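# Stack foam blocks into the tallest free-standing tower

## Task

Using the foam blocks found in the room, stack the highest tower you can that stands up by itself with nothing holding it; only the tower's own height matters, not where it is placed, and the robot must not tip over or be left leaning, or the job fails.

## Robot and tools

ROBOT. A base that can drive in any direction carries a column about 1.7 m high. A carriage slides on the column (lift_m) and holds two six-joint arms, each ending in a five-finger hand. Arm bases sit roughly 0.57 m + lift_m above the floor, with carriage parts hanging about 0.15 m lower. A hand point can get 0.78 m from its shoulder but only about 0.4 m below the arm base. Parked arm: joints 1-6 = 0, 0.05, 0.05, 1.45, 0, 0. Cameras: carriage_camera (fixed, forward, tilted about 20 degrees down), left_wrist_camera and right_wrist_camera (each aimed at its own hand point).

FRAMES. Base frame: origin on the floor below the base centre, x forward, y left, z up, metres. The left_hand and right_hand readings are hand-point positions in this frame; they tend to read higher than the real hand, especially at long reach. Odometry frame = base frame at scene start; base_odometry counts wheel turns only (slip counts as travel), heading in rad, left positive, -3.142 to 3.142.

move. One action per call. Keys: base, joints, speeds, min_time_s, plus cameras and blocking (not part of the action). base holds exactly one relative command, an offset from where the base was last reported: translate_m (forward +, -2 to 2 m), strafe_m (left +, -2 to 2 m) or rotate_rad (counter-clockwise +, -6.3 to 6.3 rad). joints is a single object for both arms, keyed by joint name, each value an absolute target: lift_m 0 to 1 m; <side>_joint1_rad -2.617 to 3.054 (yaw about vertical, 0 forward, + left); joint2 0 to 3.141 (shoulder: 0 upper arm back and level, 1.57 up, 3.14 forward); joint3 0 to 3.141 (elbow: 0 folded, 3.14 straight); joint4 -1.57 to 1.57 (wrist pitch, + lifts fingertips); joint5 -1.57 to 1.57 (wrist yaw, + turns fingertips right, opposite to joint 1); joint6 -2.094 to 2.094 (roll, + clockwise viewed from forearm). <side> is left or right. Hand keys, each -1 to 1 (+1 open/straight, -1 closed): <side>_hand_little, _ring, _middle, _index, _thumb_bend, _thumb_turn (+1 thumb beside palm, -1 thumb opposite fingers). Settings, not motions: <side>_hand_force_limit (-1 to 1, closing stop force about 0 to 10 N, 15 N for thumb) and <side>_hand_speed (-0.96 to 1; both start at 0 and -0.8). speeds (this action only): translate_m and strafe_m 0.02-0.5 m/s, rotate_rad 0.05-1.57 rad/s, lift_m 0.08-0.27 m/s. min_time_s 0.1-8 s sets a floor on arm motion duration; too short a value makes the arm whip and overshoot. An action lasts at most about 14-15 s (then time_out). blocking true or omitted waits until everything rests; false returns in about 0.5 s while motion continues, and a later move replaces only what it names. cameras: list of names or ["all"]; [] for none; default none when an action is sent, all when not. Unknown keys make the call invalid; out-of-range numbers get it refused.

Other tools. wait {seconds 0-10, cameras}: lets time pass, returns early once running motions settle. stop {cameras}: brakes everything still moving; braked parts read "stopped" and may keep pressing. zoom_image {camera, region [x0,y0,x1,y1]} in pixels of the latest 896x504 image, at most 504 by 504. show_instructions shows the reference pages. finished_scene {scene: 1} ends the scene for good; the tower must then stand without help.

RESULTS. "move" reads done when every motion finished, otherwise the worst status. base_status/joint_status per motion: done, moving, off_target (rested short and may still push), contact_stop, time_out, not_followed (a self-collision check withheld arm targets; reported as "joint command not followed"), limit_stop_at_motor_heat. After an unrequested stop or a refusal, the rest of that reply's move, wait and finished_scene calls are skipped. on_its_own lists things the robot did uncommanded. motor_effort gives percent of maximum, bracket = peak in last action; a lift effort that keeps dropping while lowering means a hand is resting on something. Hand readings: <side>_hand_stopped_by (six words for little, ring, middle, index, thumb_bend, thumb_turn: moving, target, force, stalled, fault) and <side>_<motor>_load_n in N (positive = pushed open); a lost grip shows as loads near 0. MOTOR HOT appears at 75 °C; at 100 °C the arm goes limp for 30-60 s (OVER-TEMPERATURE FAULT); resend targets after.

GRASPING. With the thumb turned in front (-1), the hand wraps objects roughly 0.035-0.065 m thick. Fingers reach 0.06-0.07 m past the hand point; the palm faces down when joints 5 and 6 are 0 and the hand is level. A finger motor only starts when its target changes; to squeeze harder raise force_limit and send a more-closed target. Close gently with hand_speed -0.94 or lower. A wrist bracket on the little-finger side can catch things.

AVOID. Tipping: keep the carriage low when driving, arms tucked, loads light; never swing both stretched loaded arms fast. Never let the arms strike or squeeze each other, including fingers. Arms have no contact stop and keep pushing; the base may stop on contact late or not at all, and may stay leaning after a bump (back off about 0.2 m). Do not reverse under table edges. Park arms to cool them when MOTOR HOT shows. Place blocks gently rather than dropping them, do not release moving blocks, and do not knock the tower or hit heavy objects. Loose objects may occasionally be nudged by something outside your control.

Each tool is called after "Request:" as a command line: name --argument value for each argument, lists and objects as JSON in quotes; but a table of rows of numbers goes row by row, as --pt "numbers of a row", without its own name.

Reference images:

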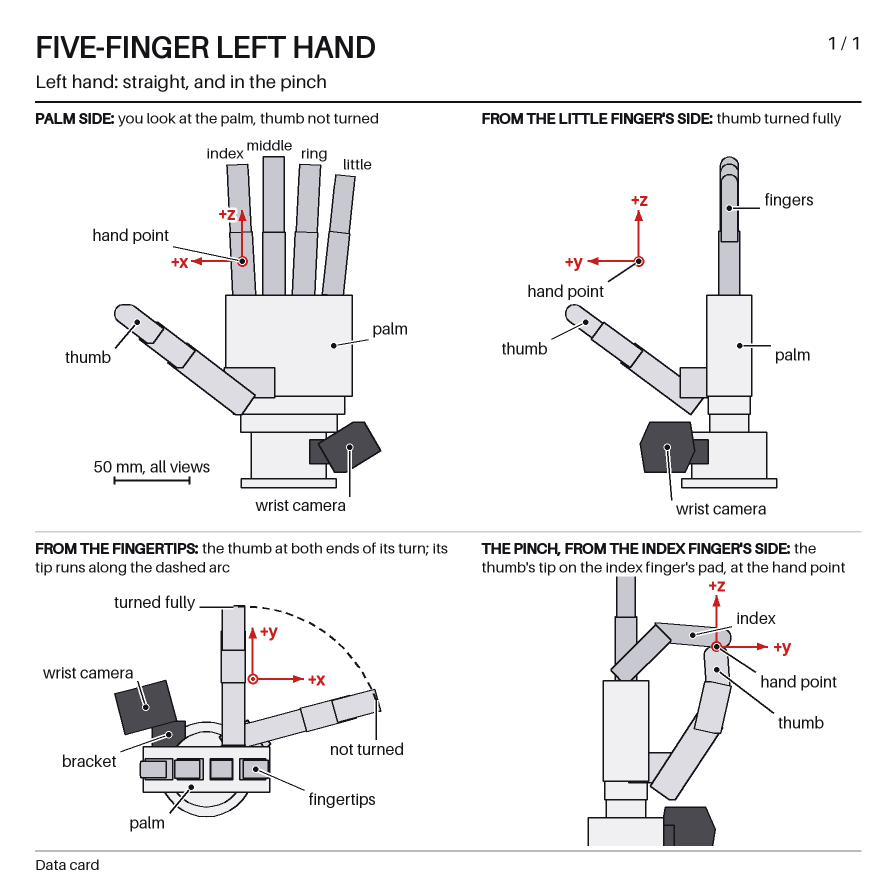

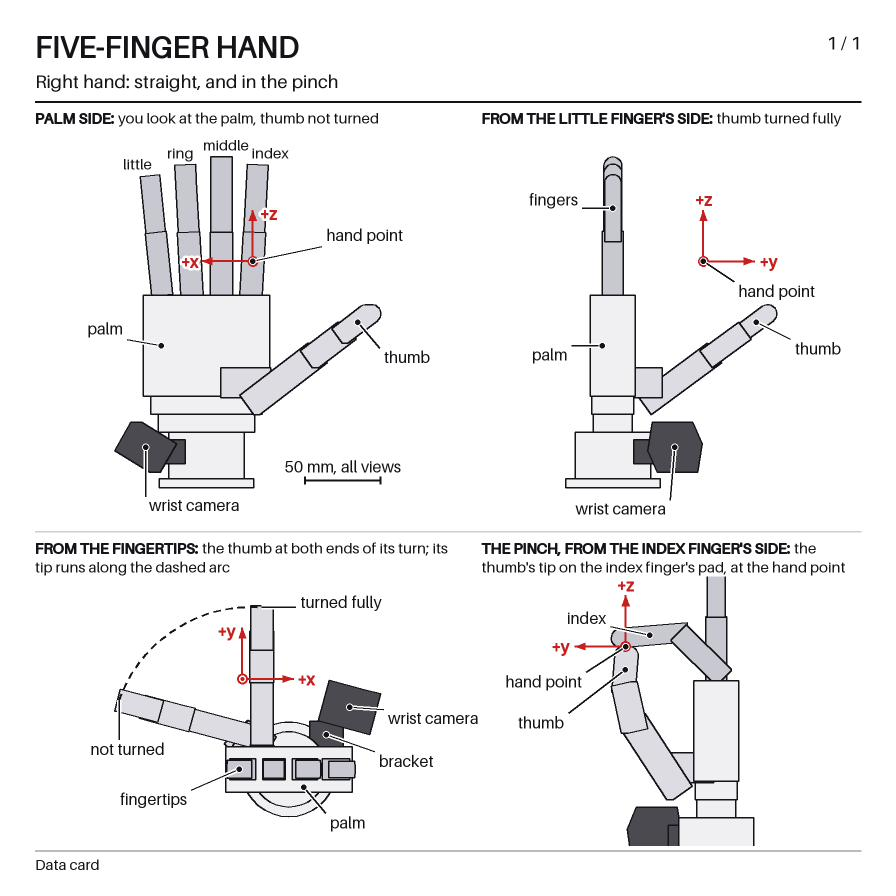

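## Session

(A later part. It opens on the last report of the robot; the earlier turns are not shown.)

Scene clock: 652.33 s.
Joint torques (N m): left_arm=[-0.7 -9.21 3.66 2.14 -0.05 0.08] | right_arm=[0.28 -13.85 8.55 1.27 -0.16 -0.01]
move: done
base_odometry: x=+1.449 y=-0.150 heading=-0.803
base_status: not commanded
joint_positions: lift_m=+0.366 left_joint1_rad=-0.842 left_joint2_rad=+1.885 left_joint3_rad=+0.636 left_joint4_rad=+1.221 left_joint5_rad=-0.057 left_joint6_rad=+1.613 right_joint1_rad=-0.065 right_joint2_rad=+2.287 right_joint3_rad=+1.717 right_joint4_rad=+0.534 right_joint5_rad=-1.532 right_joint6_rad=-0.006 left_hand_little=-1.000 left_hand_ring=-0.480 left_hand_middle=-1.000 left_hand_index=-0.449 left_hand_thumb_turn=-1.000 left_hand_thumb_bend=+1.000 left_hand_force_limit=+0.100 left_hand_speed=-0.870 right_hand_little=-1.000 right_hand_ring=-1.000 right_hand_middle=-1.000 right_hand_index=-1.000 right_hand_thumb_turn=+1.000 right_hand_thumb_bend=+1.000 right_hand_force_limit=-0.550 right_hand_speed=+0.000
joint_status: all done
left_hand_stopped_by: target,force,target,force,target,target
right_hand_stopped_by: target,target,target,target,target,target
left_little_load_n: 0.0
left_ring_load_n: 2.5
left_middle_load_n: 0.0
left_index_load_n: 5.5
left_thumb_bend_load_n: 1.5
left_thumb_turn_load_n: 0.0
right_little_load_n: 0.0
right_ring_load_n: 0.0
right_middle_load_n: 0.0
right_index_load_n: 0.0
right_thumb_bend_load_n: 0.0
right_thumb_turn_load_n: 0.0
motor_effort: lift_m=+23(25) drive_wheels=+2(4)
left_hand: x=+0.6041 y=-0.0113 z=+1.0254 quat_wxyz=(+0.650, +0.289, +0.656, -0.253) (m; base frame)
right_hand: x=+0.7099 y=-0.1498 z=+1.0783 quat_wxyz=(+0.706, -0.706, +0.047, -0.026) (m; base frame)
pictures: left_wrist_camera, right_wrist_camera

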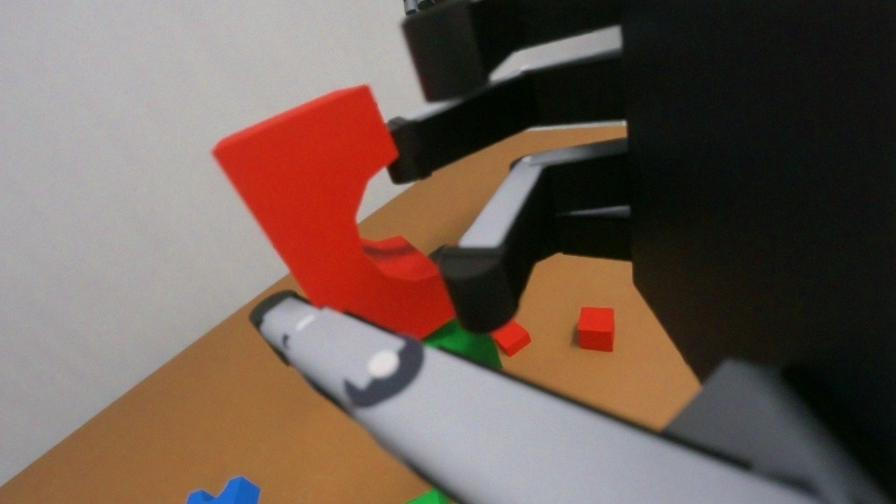

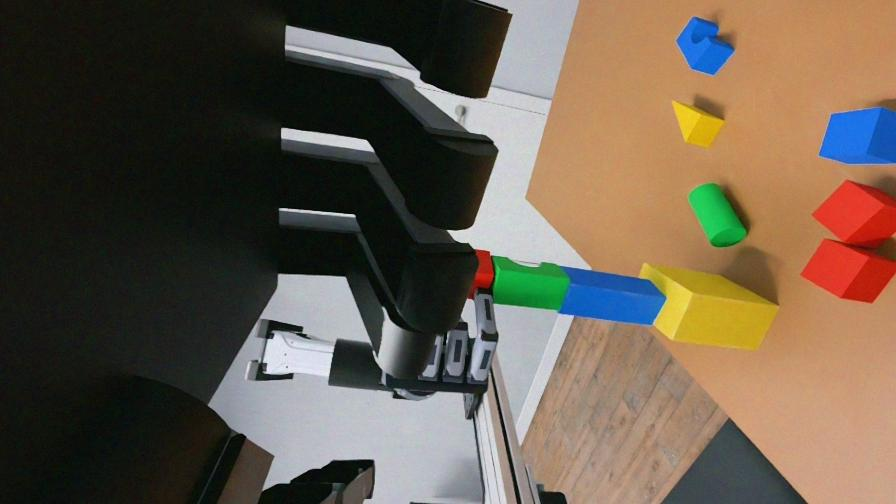

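Request:
move --joints '{"lift_m": 0.4}' --speeds '{"lift_m": 0.1}'

Request:
move --joints '{"left_joint1_rad": -0.966, "left_joint2_rad": 1.955, "left_joint3_rad": 0.764, "left_joint4_rad": 1.153, "left_joint5_rad": -0.407, "left_joint6_rad": 1.596}' --min_time_s 2.5 --cameras '["right_wrist_camera", "left_wrist_camera"]'

Scene clock: 702.73 s.
Joint torques (N m): left_arm=[-0.61 -9.01 3.71 2.25 -0.08 0.08] | right_arm=[0.13 -13.41 8.51 1.28 -0.14 -0.01]
move: done
base_odometry: x=+1.449 y=-0.150 heading=-0.803
base_status: not commanded
joint_positions: lift_m=+0.400 left_joint1_rad=-0.842 left_joint2_rad=+1.882 left_joint3_rad=+0.635 left_joint4_rad=+1.209 left_joint5_rad=-0.057 left_joint6_rad=+1.613 right_joint1_rad=-0.065 right_joint2_rad=+2.282 right_joint3_rad=+1.717 right_joint4_rad=+0.532 right_joint5_rad=-1.533 right_joint6_rad=-0.006 left_hand_little=-1.000 left_hand_ring=-0.480 left_hand_middle=-1.000 left_hand_index=-0.449 left_hand_thumb_turn=-1.000 left_hand_thumb_bend=+1.000 left_hand_force_limit=+0.100 left_hand_speed=-0.870 right_hand_little=-1.000 right_hand_ring=-1.000 right_hand_middle=-1.000 right_hand_index=-1.000 right_hand_thumb_turn=+1.000 right_hand_thumb_bend=+1.000 right_hand_force_limit=-0.550 right_hand_speed=+0.000
joint_status: all done
left_hand_stopped_by: target,force,target,force,target,target
right_hand_stopped_by: target,target,target,target,target,target
left_little_load_n: 0.0
left_ring_load_n: 2.0
left_middle_load_n: 0.0
left_index_load_n: 6.0
left_thumb_bend_load_n: 1.5
left_thumb_turn_load_n: 0.5
right_little_load_n: 0.0
right_ring_load_n: 0.0
right_middle_load_n: 0.0
right_index_load_n: 0.0
right_thumb_bend_load_n: 0.0
right_thumb_turn_load_n: 0.0
motor_effort: lift_m=+26(30) drive_wheels=-4(4)
left_hand: x=+0.6037 y=-0.0107 z=+1.0564 quat_wxyz=(+0.647, +0.290, +0.659, -0.251) (m; base frame)
right_hand: x=+0.7094 y=-0.1498 z=+1.1138 quat_wxyz=(+0.706, -0.706, +0.046, -0.027) (m; base frame)
pictures: none

Scene clock: 705.53 s.
Joint torques (N m): left_arm=[-0.69 -7.46 6.48 2.14 -0.09 0] | right_arm=[0.18 -13.35 8.59 1.28 -0.13 -0.01]
move: done
base_odometry: x=+1.449 y=-0.150 heading=-0.803
base_status: not commanded
joint_positions: lift_m=+0.400 left_joint1_rad=-0.959 left_joint2_rad=+1.939 left_joint3_rad=+0.743 left_joint4_rad=+1.170 left_joint5_rad=-0.399 left_joint6_rad=+1.604 right_joint1_rad=-0.065 right_joint2_rad=+2.282 right_joint3_rad=+1.717 right_joint4_rad=+0.532 right_joint5_rad=-1.533 right_joint6_rad=-0.006 left_hand_little=-1.000 left_hand_ring=-0.480 left_hand_middle=-1.000 left_hand_index=-0.449 left_hand_thumb_turn=-1.000 left_hand_thumb_bend=+1.000 left_hand_force_limit=+0.100 left_hand_speed=-0.870 right_hand_little=-1.000 right_hand_ring=-1.000 right_hand_middle=-1.000 right_hand_index=-1.000 right_hand_thumb_turn=+1.000 right_hand_thumb_bend=+1.000 right_hand_force_limit=-0.550 right_hand_speed=+0.000
joint_status: all done
left_hand_stopped_by: target,force,target,force,target,target
right_hand_stopped_by: target,target,target,target,target,target
left_little_load_n: 0.0
left_ring_load_n: 2.0
left_middle_load_n: 0.0
left_index_load_n: 6.0
left_thumb_bend_load_n: 1.5
left_thumb_turn_load_n: 0.5
right_little_load_n: 0.0
right_ring_load_n: 0.0
right_middle_load_n: 0.0
right_index_load_n: 0.5
right_thumb_bend_load_n: 0.0
right_thumb_turn_load_n: -0.5
motor_effort: lift_m=+27(28) drive_wheels=+1(2)
left_hand: x=+0.6063 y=-0.0111 z=+1.0621 quat_wxyz=(+0.675, +0.212, +0.683, -0.178) (m; base frame)
right_hand: x=+0.7094 y=-0.1498 z=+1.1138 quat_wxyz=(+0.706, -0.706, +0.046, -0.027) (m; base frame)
pictures: left_wrist_camera, right_wrist_camera

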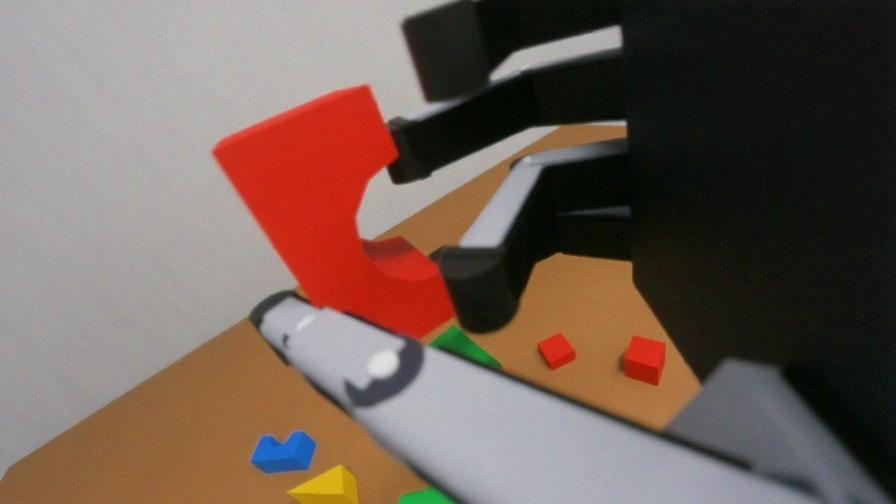

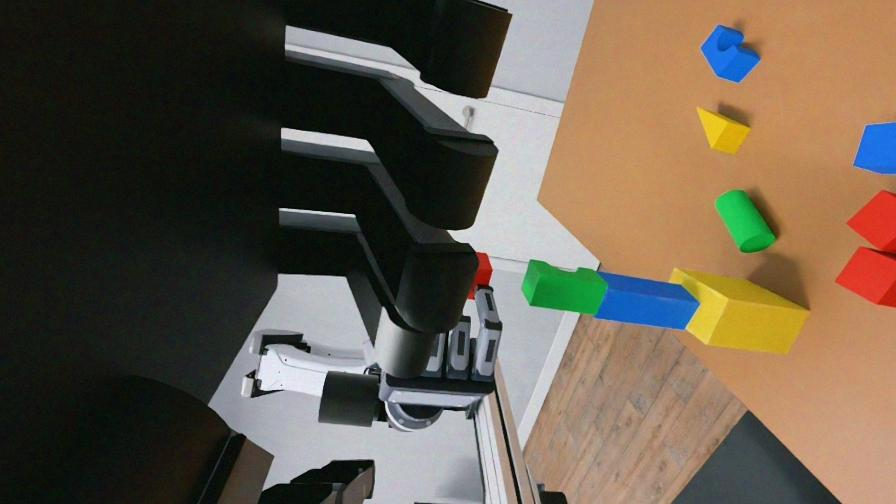

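Request:
move --joints '{"left_joint1_rad": -0.968, "left_joint2_rad": 1.988, "left_joint3_rad": 0.797, "left_joint4_rad": 1.13, "left_joint5_rad": -0.409, "left_joint6_rad": 1.585}' --min_time_s 1.5

Request:
move --joints '{"lift_m": 0.38}' --speeds '{"lift_m": 0.08}' --cameras '["right_wrist_camera", "left_wrist_camera"]'

Request:
zoom_image --camera "right_wrist_camera" --region '[450, 230, 590, 330]'

Request:
zoom_image --camera "left_wrist_camera" --region '[200, 60, 560, 380]'

Scene clock: 709.37 s.
Joint torques (N m): left_arm=[-0.83 -7.71 6.49 2.11 -0.09 0] | right_arm=[0.24 -13.39 8.59 1.28 -0.14 -0.02]
move: done
base_odometry: x=+1.449 y=-0.150 heading=-0.803
base_status: not commanded
joint_positions: lift_m=+0.400 left_joint1_rad=-0.959 left_joint2_rad=+1.971 left_joint3_rad=+0.776 left_joint4_rad=+1.147 left_joint5_rad=-0.401 left_joint6_rad=+1.593 right_joint1_rad=-0.065 right_joint2_rad=+2.282 right_joint3_rad=+1.717 right_joint4_rad=+0.532 right_joint5_rad=-1.533 right_joint6_rad=-0.006 left_hand_little=-1.000 left_hand_ring=-0.480 left_hand_middle=-1.000 left_hand_index=-0.449 left_hand_thumb_turn=-1.000 left_hand_thumb_bend=+1.000 left_hand_force_limit=+0.100 left_hand_speed=-0.870 right_hand_little=-1.000 right_hand_ring=-1.000 right_hand_middle=-1.000 right_hand_index=-1.000 right_hand_thumb_turn=+1.000 right_hand_thumb_bend=+1.000 right_hand_force_limit=-0.550 right_hand_speed=+0.000
joint_status: all done
left_hand_stopped_by: target,force,target,force,target,target
right_hand_stopped_by: target,target,target,target,target,target
left_little_load_n: 0.0
left_ring_load_n: 2.0
left_middle_load_n: 0.0
left_index_load_n: 5.5
left_thumb_bend_load_n: 2.0
left_thumb_turn_load_n: 0.5
right_little_load_n: 0.0
right_ring_load_n: 0.0
right_middle_load_n: 0.0
right_index_load_n: 0.0
right_thumb_bend_load_n: 0.0
right_thumb_turn_load_n: -0.5
motor_effort: lift_m=+26(28) drive_wheels=+1(1)
left_hand: x=+0.6104 y=-0.0167 z=+1.0532 quat_wxyz=(+0.668, +0.213, +0.691, -0.176) (m; base frame)
right_hand: x=+0.7094 y=-0.1498 z=+1.1138 quat_wxyz=(+0.706, -0.706, +0.046, -0.027) (m; base frame)
pictures: none

Scene clock: 710.00 s.
Joint torques (N m): left_arm=[-0.87 -8.21 6.08 2.21 -0.06 0.01] | right_arm=[0.32 -13.39 8.54 1.29 -0.12 -0.01]
move: done
base_odometry: x=+1.449 y=-0.150 heading=-0.803
base_status: not commanded
joint_positions: lift_m=+0.380 left_joint1_rad=-0.959 left_joint2_rad=+1.977 left_joint3_rad=+0.781 left_joint4_rad=+1.139 left_joint5_rad=-0.403 left_joint6_rad=+1.592 right_joint1_rad=-0.065 right_joint2_rad=+2.281 right_joint3_rad=+1.719 right_joint4_rad=+0.531 right_joint5_rad=-1.533 right_joint6_rad=-0.006 left_hand_little=-1.000 left_hand_ring=-0.480 left_hand_middle=-1.000 left_hand_index=-0.449 left_hand_thumb_turn=-1.000 left_hand_thumb_bend=+1.000 left_hand_force_limit=+0.100 left_hand_speed=-0.870 right_hand_little=-1.000 right_hand_ring=-1.000 right_hand_middle=-1.000 right_hand_index=-1.000 right_hand_thumb_turn=+1.000 right_hand_thumb_bend=+1.000 right_hand_force_limit=-0.550 right_hand_speed=+0.000
joint_status: all done
left_hand_stopped_by: target,force,target,force,target,target
right_hand_stopped_by: target,target,target,target,target,target
left_little_load_n: 0.0
left_ring_load_n: 2.0
left_middle_load_n: 0.0
left_index_load_n: 6.0
left_thumb_bend_load_n: 1.5
left_thumb_turn_load_n: 0.5
right_little_load_n: 0.0
right_ring_load_n: 0.0
right_middle_load_n: 0.0
right_index_load_n: 0.0
right_thumb_bend_load_n: 0.0
right_thumb_turn_load_n: -0.5
motor_effort: lift_m=+23(25) drive_wheels=+1(4)
left_hand: x=+0.6110 y=-0.0173 z=+1.0313 quat_wxyz=(+0.666, +0.214, +0.693, -0.174) (m; base frame)
right_hand: x=+0.7096 y=-0.1498 z=+1.0951 quat_wxyz=(+0.706, -0.706, +0.045, -0.027) (m; base frame)
pictures: left_wrist_camera, right_wrist_camera

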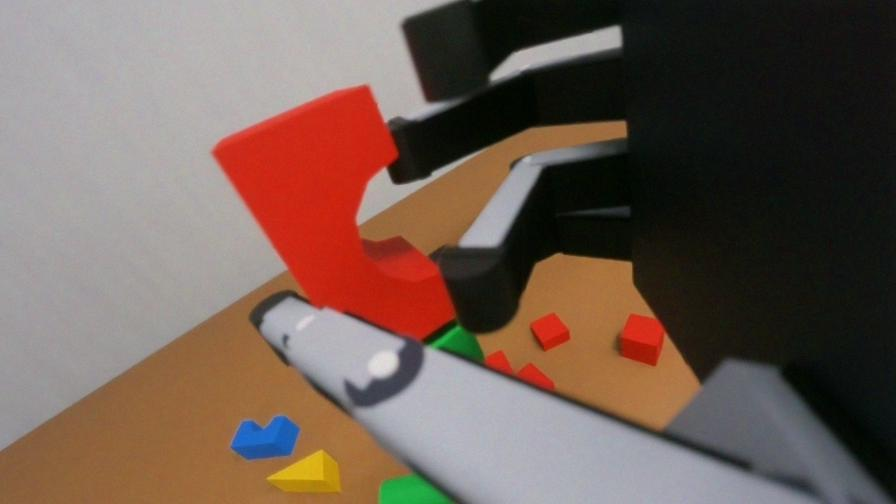

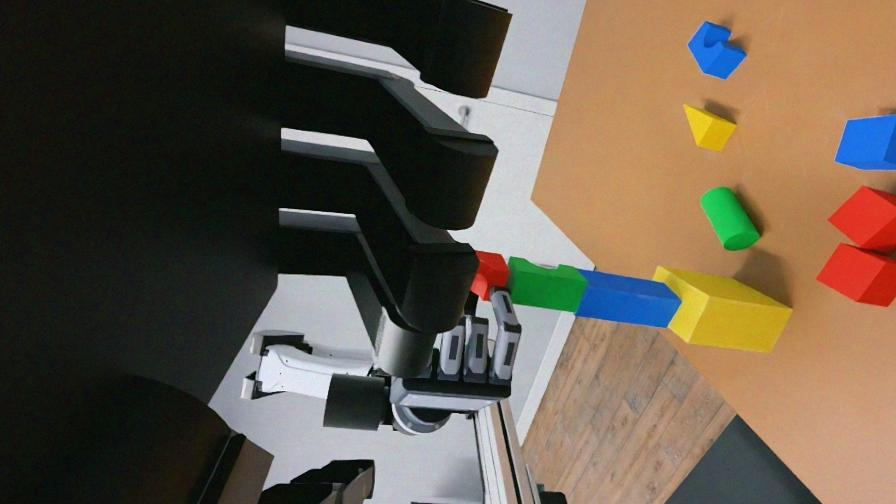

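Scaled by 3.600 from the camera's 896x504 image, which has a finer 1280x720 frame.

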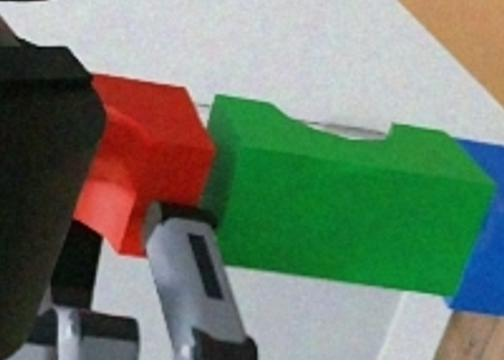

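Scaled by 1.400 from the camera's 896x504 image, which has a finer 1280x720 frame.

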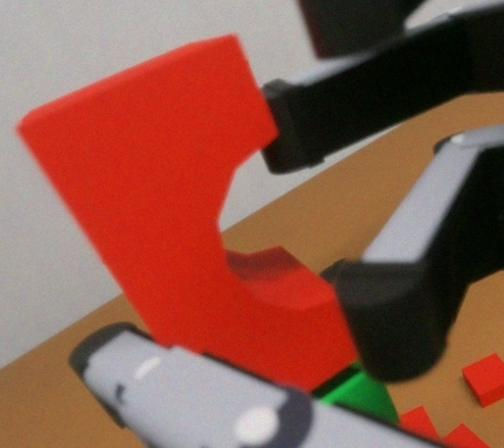

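Request:
move --joints '{"lift_m": 0.395}' --speeds '{"lift_m": 0.1}'

Request:
move --joints '{"left_joint1_rad": -1.0035, "left_joint2_rad": 2.031, "left_joint3_rad": 0.872, "left_joint4_rad": 1.097, "left_joint5_rad": -0.53, "left_joint6_rad": 1.572}' --min_time_s 2

Request:
move --joints '{"lift_m": 0.38}' --speeds '{"lift_m": 0.08}' --cameras '["right_wrist_camera", "left_wrist_camera"]'

Request:
zoom_image --camera "right_wrist_camera" --region '[450, 230, 590, 330]'

Request:
zoom_image --camera "left_wrist_camera" --region '[380, 290, 540, 400]'

Scene clock: 720.43 s.
Joint torques (N m): left_arm=[-0.77 -8.5 5.86 2.23 -0.07 0.01] | right_arm=[0.29 -13.18 8.29 1.28 -0.1 -0.02]
move: done
base_odometry: x=+1.449 y=-0.150 heading=-0.803
base_status: not commanded
joint_positions: lift_m=+0.395 left_joint1_rad=-0.960 left_joint2_rad=+1.980 left_joint3_rad=+0.784 left_joint4_rad=+1.139 left_joint5_rad=-0.403 left_joint6_rad=+1.592 right_joint1_rad=-0.065 right_joint2_rad=+2.279 right_joint3_rad=+1.720 right_joint4_rad=+0.531 right_joint5_rad=-1.533 right_joint6_rad=-0.006 left_hand_little=-1.000 left_hand_ring=-0.480 left_hand_middle=-1.000 left_hand_index=-0.449 left_hand_thumb_turn=-1.000 left_hand_thumb_bend=+1.000 left_hand_force_limit=+0.100 left_hand_speed=-0.870 right_hand_little=-1.000 right_hand_ring=-1.000 right_hand_middle=-1.000 right_hand_index=-1.000 right_hand_thumb_turn=+1.000 right_hand_thumb_bend=+1.000 right_hand_force_limit=-0.550 right_hand_speed=+0.000
joint_status: all done
left_hand_stopped_by: target,force,target,force,target,target
right_hand_stopped_by: target,target,target,target,target,target
left_little_load_n: 0.0
left_ring_load_n: 2.0
left_middle_load_n: 0.0
left_index_load_n: 5.5
left_thumb_bend_load_n: 2.0
left_thumb_turn_load_n: 0.5
right_little_load_n: 0.0
right_ring_load_n: 0.0
right_middle_load_n: 0.0
right_index_load_n: 0.0
right_thumb_bend_load_n: 0.0
right_thumb_turn_load_n: -0.5
motor_effort: lift_m=+25(33) drive_wheels=-4(5)
left_hand: x=+0.6109 y=-0.0182 z=+1.0452 quat_wxyz=(+0.666, +0.214, +0.693, -0.174) (m; base frame)
right_hand: x=+0.7096 y=-0.1498 z=+1.1113 quat_wxyz=(+0.706, -0.706, +0.044, -0.029) (m; base frame)
pictures: none

Scene clock: 722.73 s.
Joint torques (N m): left_arm=[-0.66 -8.12 6.61 2.07 -0.11 0] | right_arm=[0.17 -13.19 8.25 1.25 -0.11 0]
move: done
base_odometry: x=+1.449 y=-0.150 heading=-0.803
base_status: not commanded
joint_positions: lift_m=+0.395 left_joint1_rad=-0.996 left_joint2_rad=+2.014 left_joint3_rad=+0.851 left_joint4_rad=+1.113 left_joint5_rad=-0.522 left_joint6_rad=+1.580 right_joint1_rad=-0.065 right_joint2_rad=+2.279 right_joint3_rad=+1.720 right_joint4_rad=+0.531 right_joint5_rad=-1.533 right_joint6_rad=-0.006 left_hand_little=-1.000 left_hand_ring=-0.480 left_hand_middle=-1.000 left_hand_index=-0.449 left_hand_thumb_turn=-1.000 left_hand_thumb_bend=+1.000 left_hand_force_limit=+0.100 left_hand_speed=-0.870 right_hand_little=-1.000 right_hand_ring=-1.000 right_hand_middle=-1.000 right_hand_index=-1.000 right_hand_thumb_turn=+1.000 right_hand_thumb_bend=+1.000 right_hand_force_limit=-0.550 right_hand_speed=+0.000
joint_status: all done
left_hand_stopped_by: target,force,target,force,target,target
right_hand_stopped_by: target,target,target,target,target,target
left_little_load_n: 0.0
left_ring_load_n: 2.0
left_middle_load_n: 0.0
left_index_load_n: 6.0
left_thumb_bend_load_n: 1.5
left_thumb_turn_load_n: 0.5
right_little_load_n: 0.0
right_ring_load_n: 0.0
right_middle_load_n: 0.0
right_index_load_n: 0.0
right_thumb_bend_load_n: 0.5
right_thumb_turn_load_n: -0.5
motor_effort: lift_m=+25(27) drive_wheels=+1(2)
left_hand: x=+0.6123 y=-0.0217 z=+1.0484 quat_wxyz=(+0.675, +0.181, +0.699, -0.151) (m; base frame)
right_hand: x=+0.7096 y=-0.1498 z=+1.1113 quat_wxyz=(+0.706, -0.706, +0.044, -0.029) (m; base frame)
pictures: none

Scene clock: 723.33 s.
Joint torques (N m): left_arm=[-0.62 -8.79 6.15 2.19 -0.1 0] | right_arm=[0.27 -13.12 8.34 1.28 -0.13 0.01]
move: done
base_odometry: x=+1.449 y=-0.150 heading=-0.803
base_status: not commanded
joint_positions: lift_m=+0.380 left_joint1_rad=-0.996 left_joint2_rad=+2.021 left_joint3_rad=+0.856 left_joint4_rad=+1.105 left_joint5_rad=-0.523 left_joint6_rad=+1.579 right_joint1_rad=-0.065 right_joint2_rad=+2.278 right_joint3_rad=+1.721 right_joint4_rad=+0.531 right_joint5_rad=-1.533 right_joint6_rad=-0.006 left_hand_little=-1.000 left_hand_ring=-0.480 left_hand_middle=-1.000 left_hand_index=-0.449 left_hand_thumb_turn=-1.000 left_hand_thumb_bend=+1.000 left_hand_force_limit=+0.100 left_hand_speed=-0.870 right_hand_little=-1.000 right_hand_ring=-1.000 right_hand_middle=-1.000 right_hand_index=-1.000 right_hand_thumb_turn=+1.000 right_hand_thumb_bend=+1.000 right_hand_force_limit=-0.550 right_hand_speed=+0.000
joint_status: all done
left_hand_stopped_by: target,force,target,force,target,target
right_hand_stopped_by: target,target,target,target,target,target
left_little_load_n: 0.0
left_ring_load_n: 2.0
left_middle_load_n: 0.0
left_index_load_n: 6.0
left_thumb_bend_load_n: 2.0
left_thumb_turn_load_n: 0.5
right_little_load_n: 0.0
right_ring_load_n: 0.0
right_middle_load_n: 0.0
right_index_load_n: 0.0
right_thumb_bend_load_n: 0.0
right_thumb_turn_load_n: 0.0
motor_effort: lift_m=+22(23) drive_wheels=+1(2)
left_hand: x=+0.6128 y=-0.0222 z=+1.0303 quat_wxyz=(+0.672, +0.183, +0.702, -0.148) (m; base frame)
right_hand: x=+0.7096 y=-0.1498 z=+1.0972 quat_wxyz=(+0.706, -0.706, +0.043, -0.029) (m; base frame)
pictures: left_wrist_camera, right_wrist_camera

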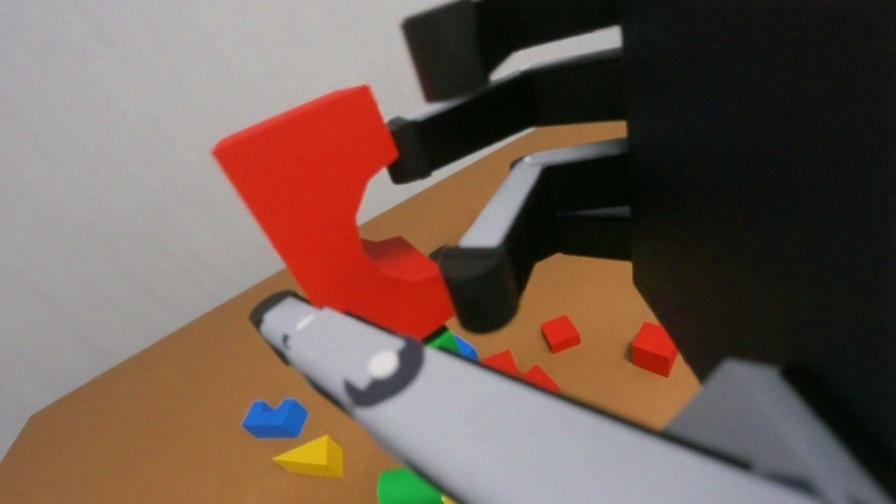

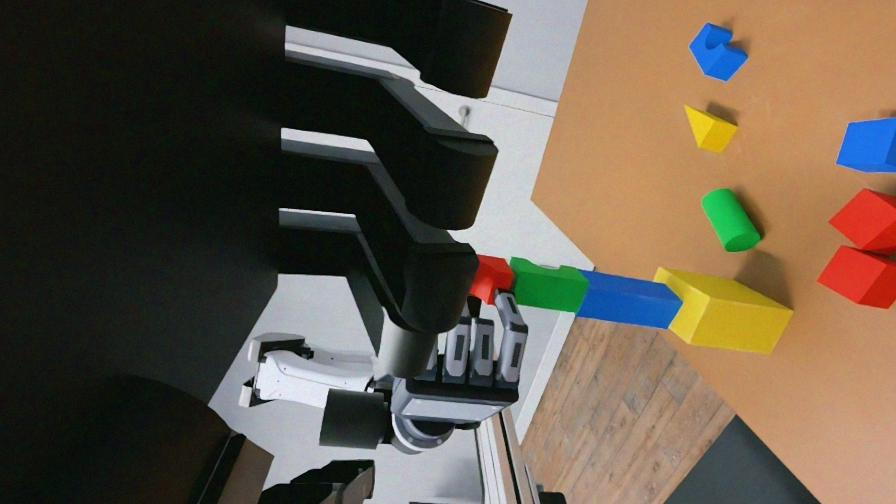

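Scaled by 3.600 from the camera's 896x504 image, which has a finer 1280x720 frame.

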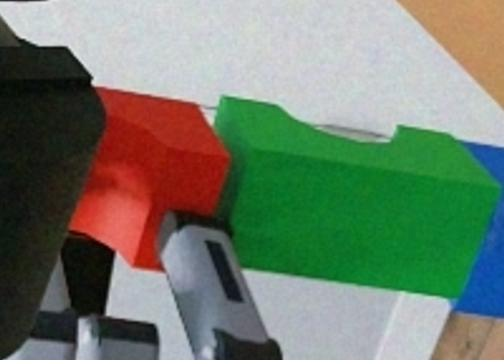

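Scaled by 3.150 from the camera's 896x504 image, which has a finer 1280x720 frame.

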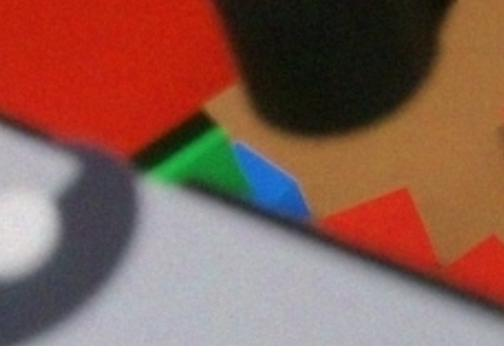

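Request:
move --joints '{"left_joint1_rad": -0.995, "left_joint2_rad": 2.026, "left_joint3_rad": 0.864, "left_joint4_rad": 1.101, "left_joint5_rad": -0.5215, "left_joint6_rad": 1.572}' --min_time_s 1.5

Request:
move --joints '{"lift_m": 0.376}' --speeds '{"lift_m": 0.08}' --cameras '["right_wrist_camera", "left_wrist_camera"]'

Request:
zoom_image --camera "right_wrist_camera" --region '[450, 230, 590, 330]'

Request:
zoom_image --camera "left_wrist_camera" --region '[380, 290, 540, 400]'

Scene clock: 728.73 s.
Joint torques (N m): left_arm=[0.1 -9.18 5.53 2.21 0 0.01] | right_arm=[0.23 -13.08 8.27 1.27 -0.11 -0.02]
move: done
base_odometry: x=+1.449 y=-0.150 heading=-0.803
base_status: not commanded
joint_positions: lift_m=+0.380 left_joint1_rad=-0.996 left_joint2_rad=+2.021 left_joint3_rad=+0.856 left_joint4_rad=+1.105 left_joint5_rad=-0.523 left_joint6_rad=+1.579 right_joint1_rad=-0.065 right_joint2_rad=+2.278 right_joint3_rad=+1.721 right_joint4_rad=+0.531 right_joint5_rad=-1.533 right_joint6_rad=-0.006 left_hand_little=-1.000 left_hand_ring=-0.480 left_hand_middle=-1.000 left_hand_index=-0.449 left_hand_thumb_turn=-1.000 left_hand_thumb_bend=+1.000 left_hand_force_limit=+0.100 left_hand_speed=-0.870 right_hand_little=-1.000 right_hand_ring=-1.000 right_hand_middle=-1.000 right_hand_index=-1.000 right_hand_thumb_turn=+1.000 right_hand_thumb_bend=+1.000 right_hand_force_limit=-0.550 right_hand_speed=+0.000
joint_status: all done
left_hand_stopped_by: target,force,target,force,target,target
right_hand_stopped_by: target,target,target,target,target,target
left_little_load_n: 0.0
left_ring_load_n: 2.0
left_middle_load_n: 0.0
left_index_load_n: 6.0
left_thumb_bend_load_n: 1.5
left_thumb_turn_load_n: 0.5
right_little_load_n: 0.0
right_ring_load_n: 0.0
right_middle_load_n: 0.0
right_index_load_n: 0.0
right_thumb_bend_load_n: 0.0
right_thumb_turn_load_n: 0.0
motor_effort: lift_m=+21(24) drive_wheels=+1(1)
left_hand: x=+0.6128 y=-0.0222 z=+1.0303 quat_wxyz=(+0.672, +0.183, +0.702, -0.148) (m; base frame)
right_hand: x=+0.7096 y=-0.1498 z=+1.0972 quat_wxyz=(+0.706, -0.706, +0.043, -0.029) (m; base frame)
pictures: none

Scene clock: 729.33 s.
Joint torques (N m): left_arm=[0.02 -9.24 5.49 2.22 -0.02 0.01] | right_arm=[0.23 -13.09 8.29 1.3 -0.12 -0.01]
move: done
base_odometry: x=+1.449 y=-0.150 heading=-0.803
base_status: not commanded
joint_positions: lift_m=+0.376 left_joint1_rad=-0.996 left_joint2_rad=+2.021 left_joint3_rad=+0.856 left_joint4_rad=+1.103 left_joint5_rad=-0.523 left_joint6_rad=+1.579 right_joint1_rad=-0.065 right_joint2_rad=+2.278 right_joint3_rad=+1.721 right_joint4_rad=+0.530 right_joint5_rad=-1.533 right_joint6_rad=-0.006 left_hand_little=-1.000 left_hand_ring=-0.480 left_hand_middle=-1.000 left_hand_index=-0.449 left_hand_thumb_turn=-1.000 left_hand_thumb_bend=+1.000 left_hand_force_limit=+0.100 left_hand_speed=-0.870 right_hand_little=-1.000 right_hand_ring=-1.000 right_hand_middle=-1.000 right_hand_index=-1.000 right_hand_thumb_turn=+1.000 right_hand_thumb_bend=+1.000 right_hand_force_limit=-0.550 right_hand_speed=+0.000
joint_status: all done
left_hand_stopped_by: target,force,target,force,target,target
right_hand_stopped_by: target,target,target,target,target,target
left_little_load_n: 0.0
left_ring_load_n: 2.0
left_middle_load_n: 0.0
left_index_load_n: 6.0
left_thumb_bend_load_n: 2.0
left_thumb_turn_load_n: 0.5
right_little_load_n: 0.0
right_ring_load_n: 0.0
right_middle_load_n: 0.0
right_index_load_n: 0.0
right_thumb_bend_load_n: 0.0
right_thumb_turn_load_n: 0.0
motor_effort: lift_m=+23(23) drive_wheels=+1(5)
left_hand: x=+0.6128 y=-0.0221 z=+1.0258 quat_wxyz=(+0.672, +0.184, +0.702, -0.148) (m; base frame)
right_hand: x=+0.7095 y=-0.1498 z=+1.0933 quat_wxyz=(+0.706, -0.706, +0.044, -0.029) (m; base frame)
pictures: left_wrist_camera, right_wrist_camera

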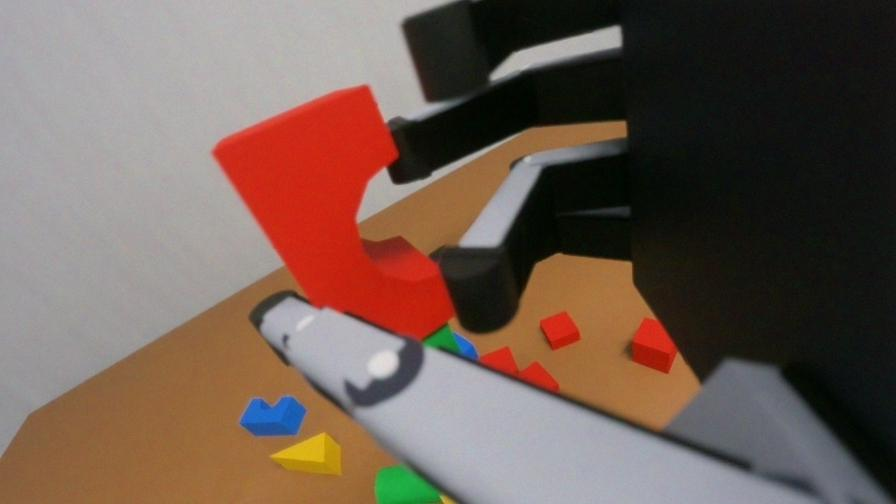

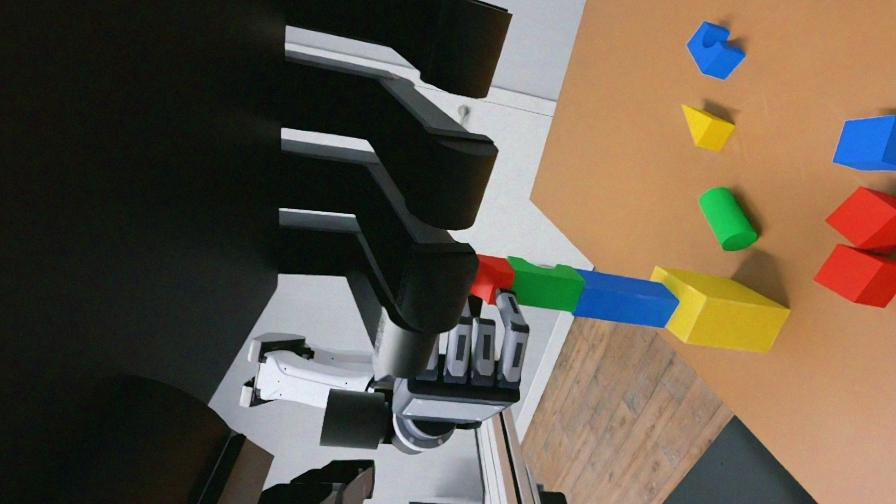

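Scaled by 3.600 from the camera's 896x504 image, which has a finer 1280x720 frame.

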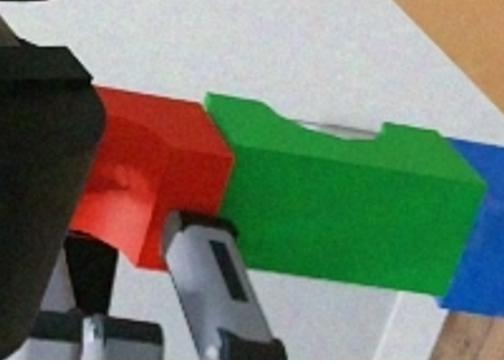

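Scaled by 3.150 from the camera's 896x504 image, which has a finer 1280x720 frame.

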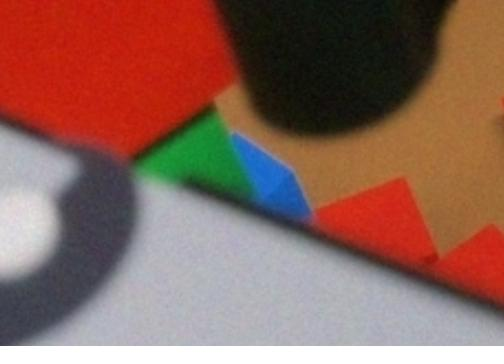

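Request:
move --joints '{"lift_m": 0.39}' --speeds '{"lift_m": 0.1}'

Request:
move --joints '{"left_joint1_rad": -0.955, "left_joint2_rad": 1.99, "left_joint3_rad": 0.8, "left_joint4_rad": 1.13, "left_joint5_rad": -0.46, "left_joint6_rad": 1.572}' --min_time_s 1.5

Request:
move --joints '{"left_joint1_rad": -0.995, "left_joint2_rad": 2.026, "left_joint3_rad": 0.864, "left_joint4_rad": 1.101, "left_joint5_rad": -0.5215, "left_joint6_rad": 1.572}' --min_time_s 1.5

Request:
move --joints '{"lift_m": 0.377}' --speeds '{"lift_m": 0.08}' --cameras '["right_wrist_camera", "left_wrist_camera"]'

Request:
zoom_image --camera "right_wrist_camera" --region '[450, 230, 590, 330]'

Request:
zoom_image --camera "left_wrist_camera" --region '[380, 290, 540, 400]'

Scene clock: 731.63 s.
Joint torques (N m): left_arm=[-0.01 -9.37 5.5 2.18 0 0.01] | right_arm=[0.28 -12.77 8.13 1.29 -0.12 -0.01]
move: done
base_odometry: x=+1.449 y=-0.150 heading=-0.803
base_status: not commanded
joint_positions: lift_m=+0.390 left_joint1_rad=-0.996 left_joint2_rad=+2.022 left_joint3_rad=+0.856 left_joint4_rad=+1.109 left_joint5_rad=-0.523 left_joint6_rad=+1.579 right_joint1_rad=-0.065 right_joint2_rad=+2.276 right_joint3_rad=+1.722 right_joint4_rad=+0.532 right_joint5_rad=-1.534 right_joint6_rad=-0.006 left_hand_little=-1.000 left_hand_ring=-0.480 left_hand_middle=-1.000 left_hand_index=-0.449 left_hand_thumb_turn=-1.000 left_hand_thumb_bend=+1.000 left_hand_force_limit=+0.100 left_hand_speed=-0.870 right_hand_little=-1.000 right_hand_ring=-1.000 right_hand_middle=-1.000 right_hand_index=-1.000 right_hand_thumb_turn=+1.000 right_hand_thumb_bend=+1.000 right_hand_force_limit=-0.550 right_hand_speed=+0.000
joint_status: all done
left_hand_stopped_by: target,force,target,force,target,target
right_hand_stopped_by: target,target,target,target,target,target
left_little_load_n: 0.0
left_ring_load_n: 2.0
left_middle_load_n: 0.5
left_index_load_n: 5.5
left_thumb_bend_load_n: 2.0
left_thumb_turn_load_n: 0.5
right_little_load_n: 0.0
right_ring_load_n: 0.0
right_middle_load_n: 0.0
right_index_load_n: 0.0
right_thumb_bend_load_n: 0.0
right_thumb_turn_load_n: 0.0
motor_effort: lift_m=+25(33) drive_wheels=-4(5)
left_hand: x=+0.6129 y=-0.0223 z=+1.0402 quat_wxyz=(+0.673, +0.182, +0.701, -0.149) (m; base frame)
right_hand: x=+0.7096 y=-0.1498 z=+1.1084 quat_wxyz=(+0.706, -0.706, +0.042, -0.030) (m; base frame)
pictures: none

Scene clock: 733.43 s.
Joint torques (N m): left_arm=[0.7 -12.05 3.64 2.34 0.01 0] | right_arm=[0.13 -12.86 8.05 1.26 -0.12 -0.02]
move: done
base_odometry: x=+1.449 y=-0.150 heading=-0.803
base_status: not commanded
joint_positions: lift_m=+0.390 left_joint1_rad=-0.962 left_joint2_rad=+2.022 left_joint3_rad=+0.813 left_joint4_rad=+1.124 left_joint5_rad=-0.468 left_joint6_rad=+1.579 right_joint1_rad=-0.065 right_joint2_rad=+2.276 right_joint3_rad=+1.722 right_joint4_rad=+0.532 right_joint5_rad=-1.534 right_joint6_rad=-0.006 left_hand_little=-1.000 left_hand_ring=-0.480 left_hand_middle=-1.000 left_hand_index=-0.449 left_hand_thumb_turn=-1.000 left_hand_thumb_bend=+1.000 left_hand_force_limit=+0.100 left_hand_speed=-0.870 right_hand_little=-1.000 right_hand_ring=-1.000 right_hand_middle=-1.000 right_hand_index=-1.000 right_hand_thumb_turn=+1.000 right_hand_thumb_bend=+1.000 right_hand_force_limit=-0.550 right_hand_speed=+0.000
joint_status: all done
left_hand_stopped_by: target,force,target,force,target,target
right_hand_stopped_by: target,target,target,target,target,target
left_little_load_n: 0.0
left_ring_load_n: 2.0
left_middle_load_n: 0.0
left_index_load_n: 5.5
left_thumb_bend_load_n: 1.5
left_thumb_turn_load_n: 0.0
right_little_load_n: 0.0
right_ring_load_n: 0.0
right_middle_load_n: 0.0
right_index_load_n: 0.0
right_thumb_bend_load_n: 0.0
right_thumb_turn_load_n: 0.0
motor_effort: lift_m=+27(27) drive_wheels=+1(2)
left_hand: x=+0.6163 y=-0.0116 z=+1.0273 quat_wxyz=(+0.663, +0.195, +0.707, -0.150) (m; base frame)
right_hand: x=+0.7096 y=-0.1498 z=+1.1084 quat_wxyz=(+0.706, -0.706, +0.042, -0.030) (m; base frame)
pictures: none

Scene clock: 735.23 s.
Joint torques (N m): left_arm=[-0.76 -9.22 6.53 2.09 -0.08 0] | right_arm=[0.23 -12.86 8.2 1.26 -0.12 0.01]
move: done
base_odometry: x=+1.449 y=-0.150 heading=-0.803
base_status: not commanded
joint_positions: lift_m=+0.390 left_joint1_rad=-0.986 left_joint2_rad=+2.022 left_joint3_rad=+0.843 left_joint4_rad=+1.118 left_joint5_rad=-0.514 left_joint6_rad=+1.579 right_joint1_rad=-0.065 right_joint2_rad=+2.276 right_joint3_rad=+1.722 right_joint4_rad=+0.532 right_joint5_rad=-1.534 right_joint6_rad=-0.006 left_hand_little=-1.000 left_hand_ring=-0.480 left_hand_middle=-1.000 left_hand_index=-0.449 left_hand_thumb_turn=-1.000 left_hand_thumb_bend=+1.000 left_hand_force_limit=+0.100 left_hand_speed=-0.870 right_hand_little=-1.000 right_hand_ring=-1.000 right_hand_middle=-1.000 right_hand_index=-1.000 right_hand_thumb_turn=+1.000 right_hand_thumb_bend=+1.000 right_hand_force_limit=-0.550 right_hand_speed=+0.000
joint_status: all done
left_hand_stopped_by: target,force,target,force,target,target
right_hand_stopped_by: target,target,target,target,target,target
left_little_load_n: 0.0
left_ring_load_n: 2.0
left_middle_load_n: 0.5
left_index_load_n: 6.0
left_thumb_bend_load_n: 1.5
left_thumb_turn_load_n: 0.0
right_little_load_n: 0.0
right_ring_load_n: 0.0
right_middle_load_n: 0.0
right_index_load_n: 0.0
right_thumb_bend_load_n: 0.0
right_thumb_turn_load_n: -0.5
motor_effort: lift_m=+25(28) drive_wheels=+1(1)
left_hand: x=+0.6143 y=-0.0182 z=+1.0374 quat_wxyz=(+0.672, +0.183, +0.702, -0.148) (m; base frame)
right_hand: x=+0.7096 y=-0.1498 z=+1.1084 quat_wxyz=(+0.706, -0.706, +0.042, -0.030) (m; base frame)
pictures: none

Scene clock: 735.77 s.
Joint torques (N m): left_arm=[-0.73 -9.17 6.11 2.19 -0.1 0.01] | right_arm=[0.25 -12.86 8.12 1.29 -0.09 0]
move: done
base_odometry: x=+1.449 y=-0.150 heading=-0.803
base_status: not commanded
joint_positions: lift_m=+0.377 left_joint1_rad=-0.986 left_joint2_rad=+2.022 left_joint3_rad=+0.848 left_joint4_rad=+1.111 left_joint5_rad=-0.515 left_joint6_rad=+1.579 right_joint1_rad=-0.065 right_joint2_rad=+2.276 right_joint3_rad=+1.722 right_joint4_rad=+0.531 right_joint5_rad=-1.534 right_joint6_rad=-0.006 left_hand_little=-1.000 left_hand_ring=-0.480 left_hand_middle=-1.000 left_hand_index=-0.449 left_hand_thumb_turn=-1.000 left_hand_thumb_bend=+1.000 left_hand_force_limit=+0.100 left_hand_speed=-0.870 right_hand_little=-1.000 right_hand_ring=-1.000 right_hand_middle=-1.000 right_hand_index=-1.000 right_hand_thumb_turn=+1.000 right_hand_thumb_bend=+1.000 right_hand_force_limit=-0.550 right_hand_speed=+0.000
joint_status: all done
left_hand_stopped_by: target,force,target,force,target,target
right_hand_stopped_by: target,target,target,target,target,target
left_little_load_n: 0.0
left_ring_load_n: 2.0
left_middle_load_n: 0.0
left_index_load_n: 6.0
left_thumb_bend_load_n: 2.0
left_thumb_turn_load_n: 0.5
right_little_load_n: 0.0
right_ring_load_n: 0.5
right_middle_load_n: 0.0
right_index_load_n: 0.0
right_thumb_bend_load_n: 0.0
right_thumb_turn_load_n: 0.0
motor_effort: lift_m=+24(27) drive_wheels=+2(4)
left_hand: x=+0.6148 y=-0.0187 z=+1.0249 quat_wxyz=(+0.672, +0.183, +0.703, -0.147) (m; base frame)
right_hand: x=+0.7096 y=-0.1498 z=+1.0958 quat_wxyz=(+0.706, -0.706, +0.042, -0.030) (m; base frame)
pictures: left_wrist_camera, right_wrist_camera

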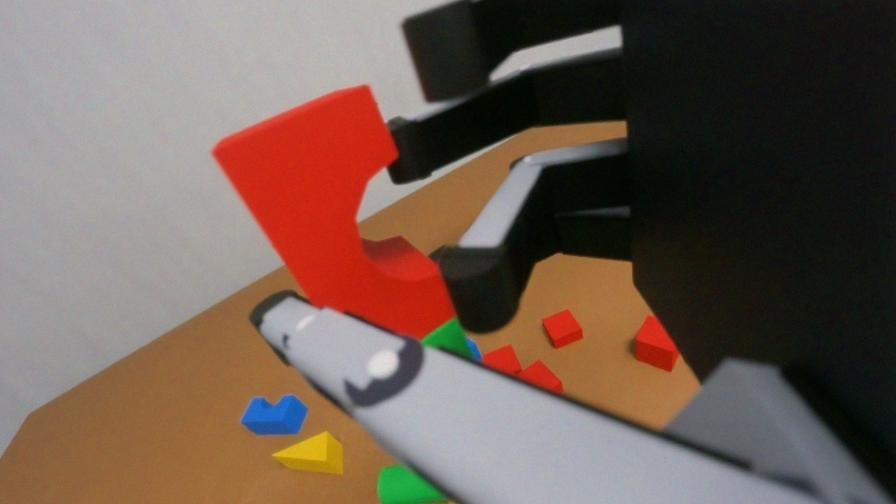

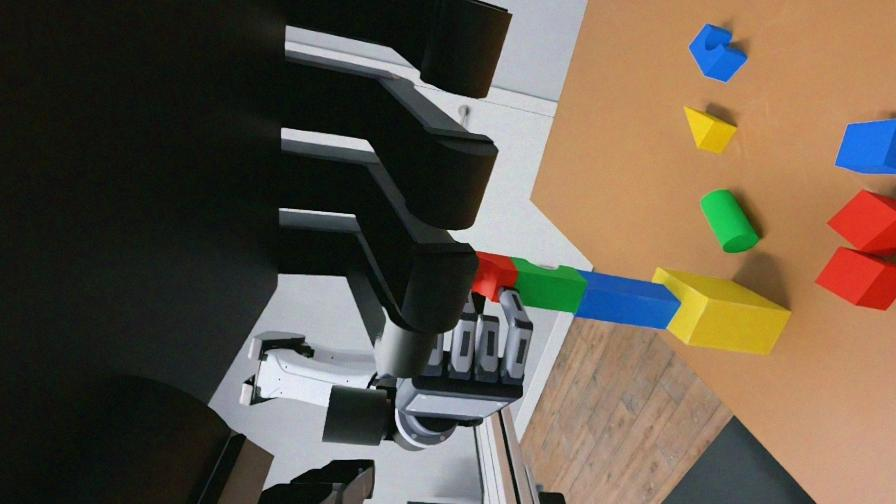

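Scaled by 3.600 from the camera's 896x504 image, which has a finer 1280x720 frame.

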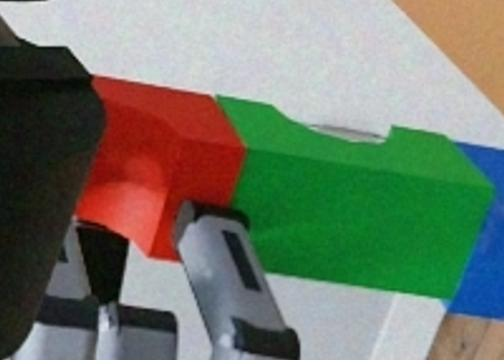

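Scaled by 3.150 from the camera's 896x504 image, which has a finer 1280x720 frame.

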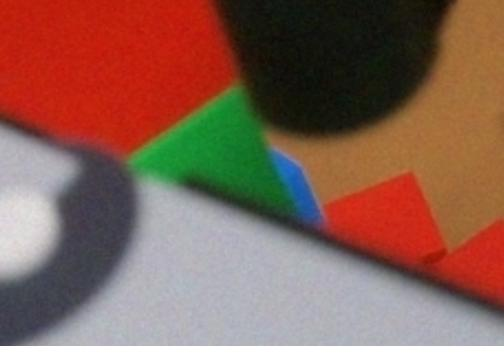

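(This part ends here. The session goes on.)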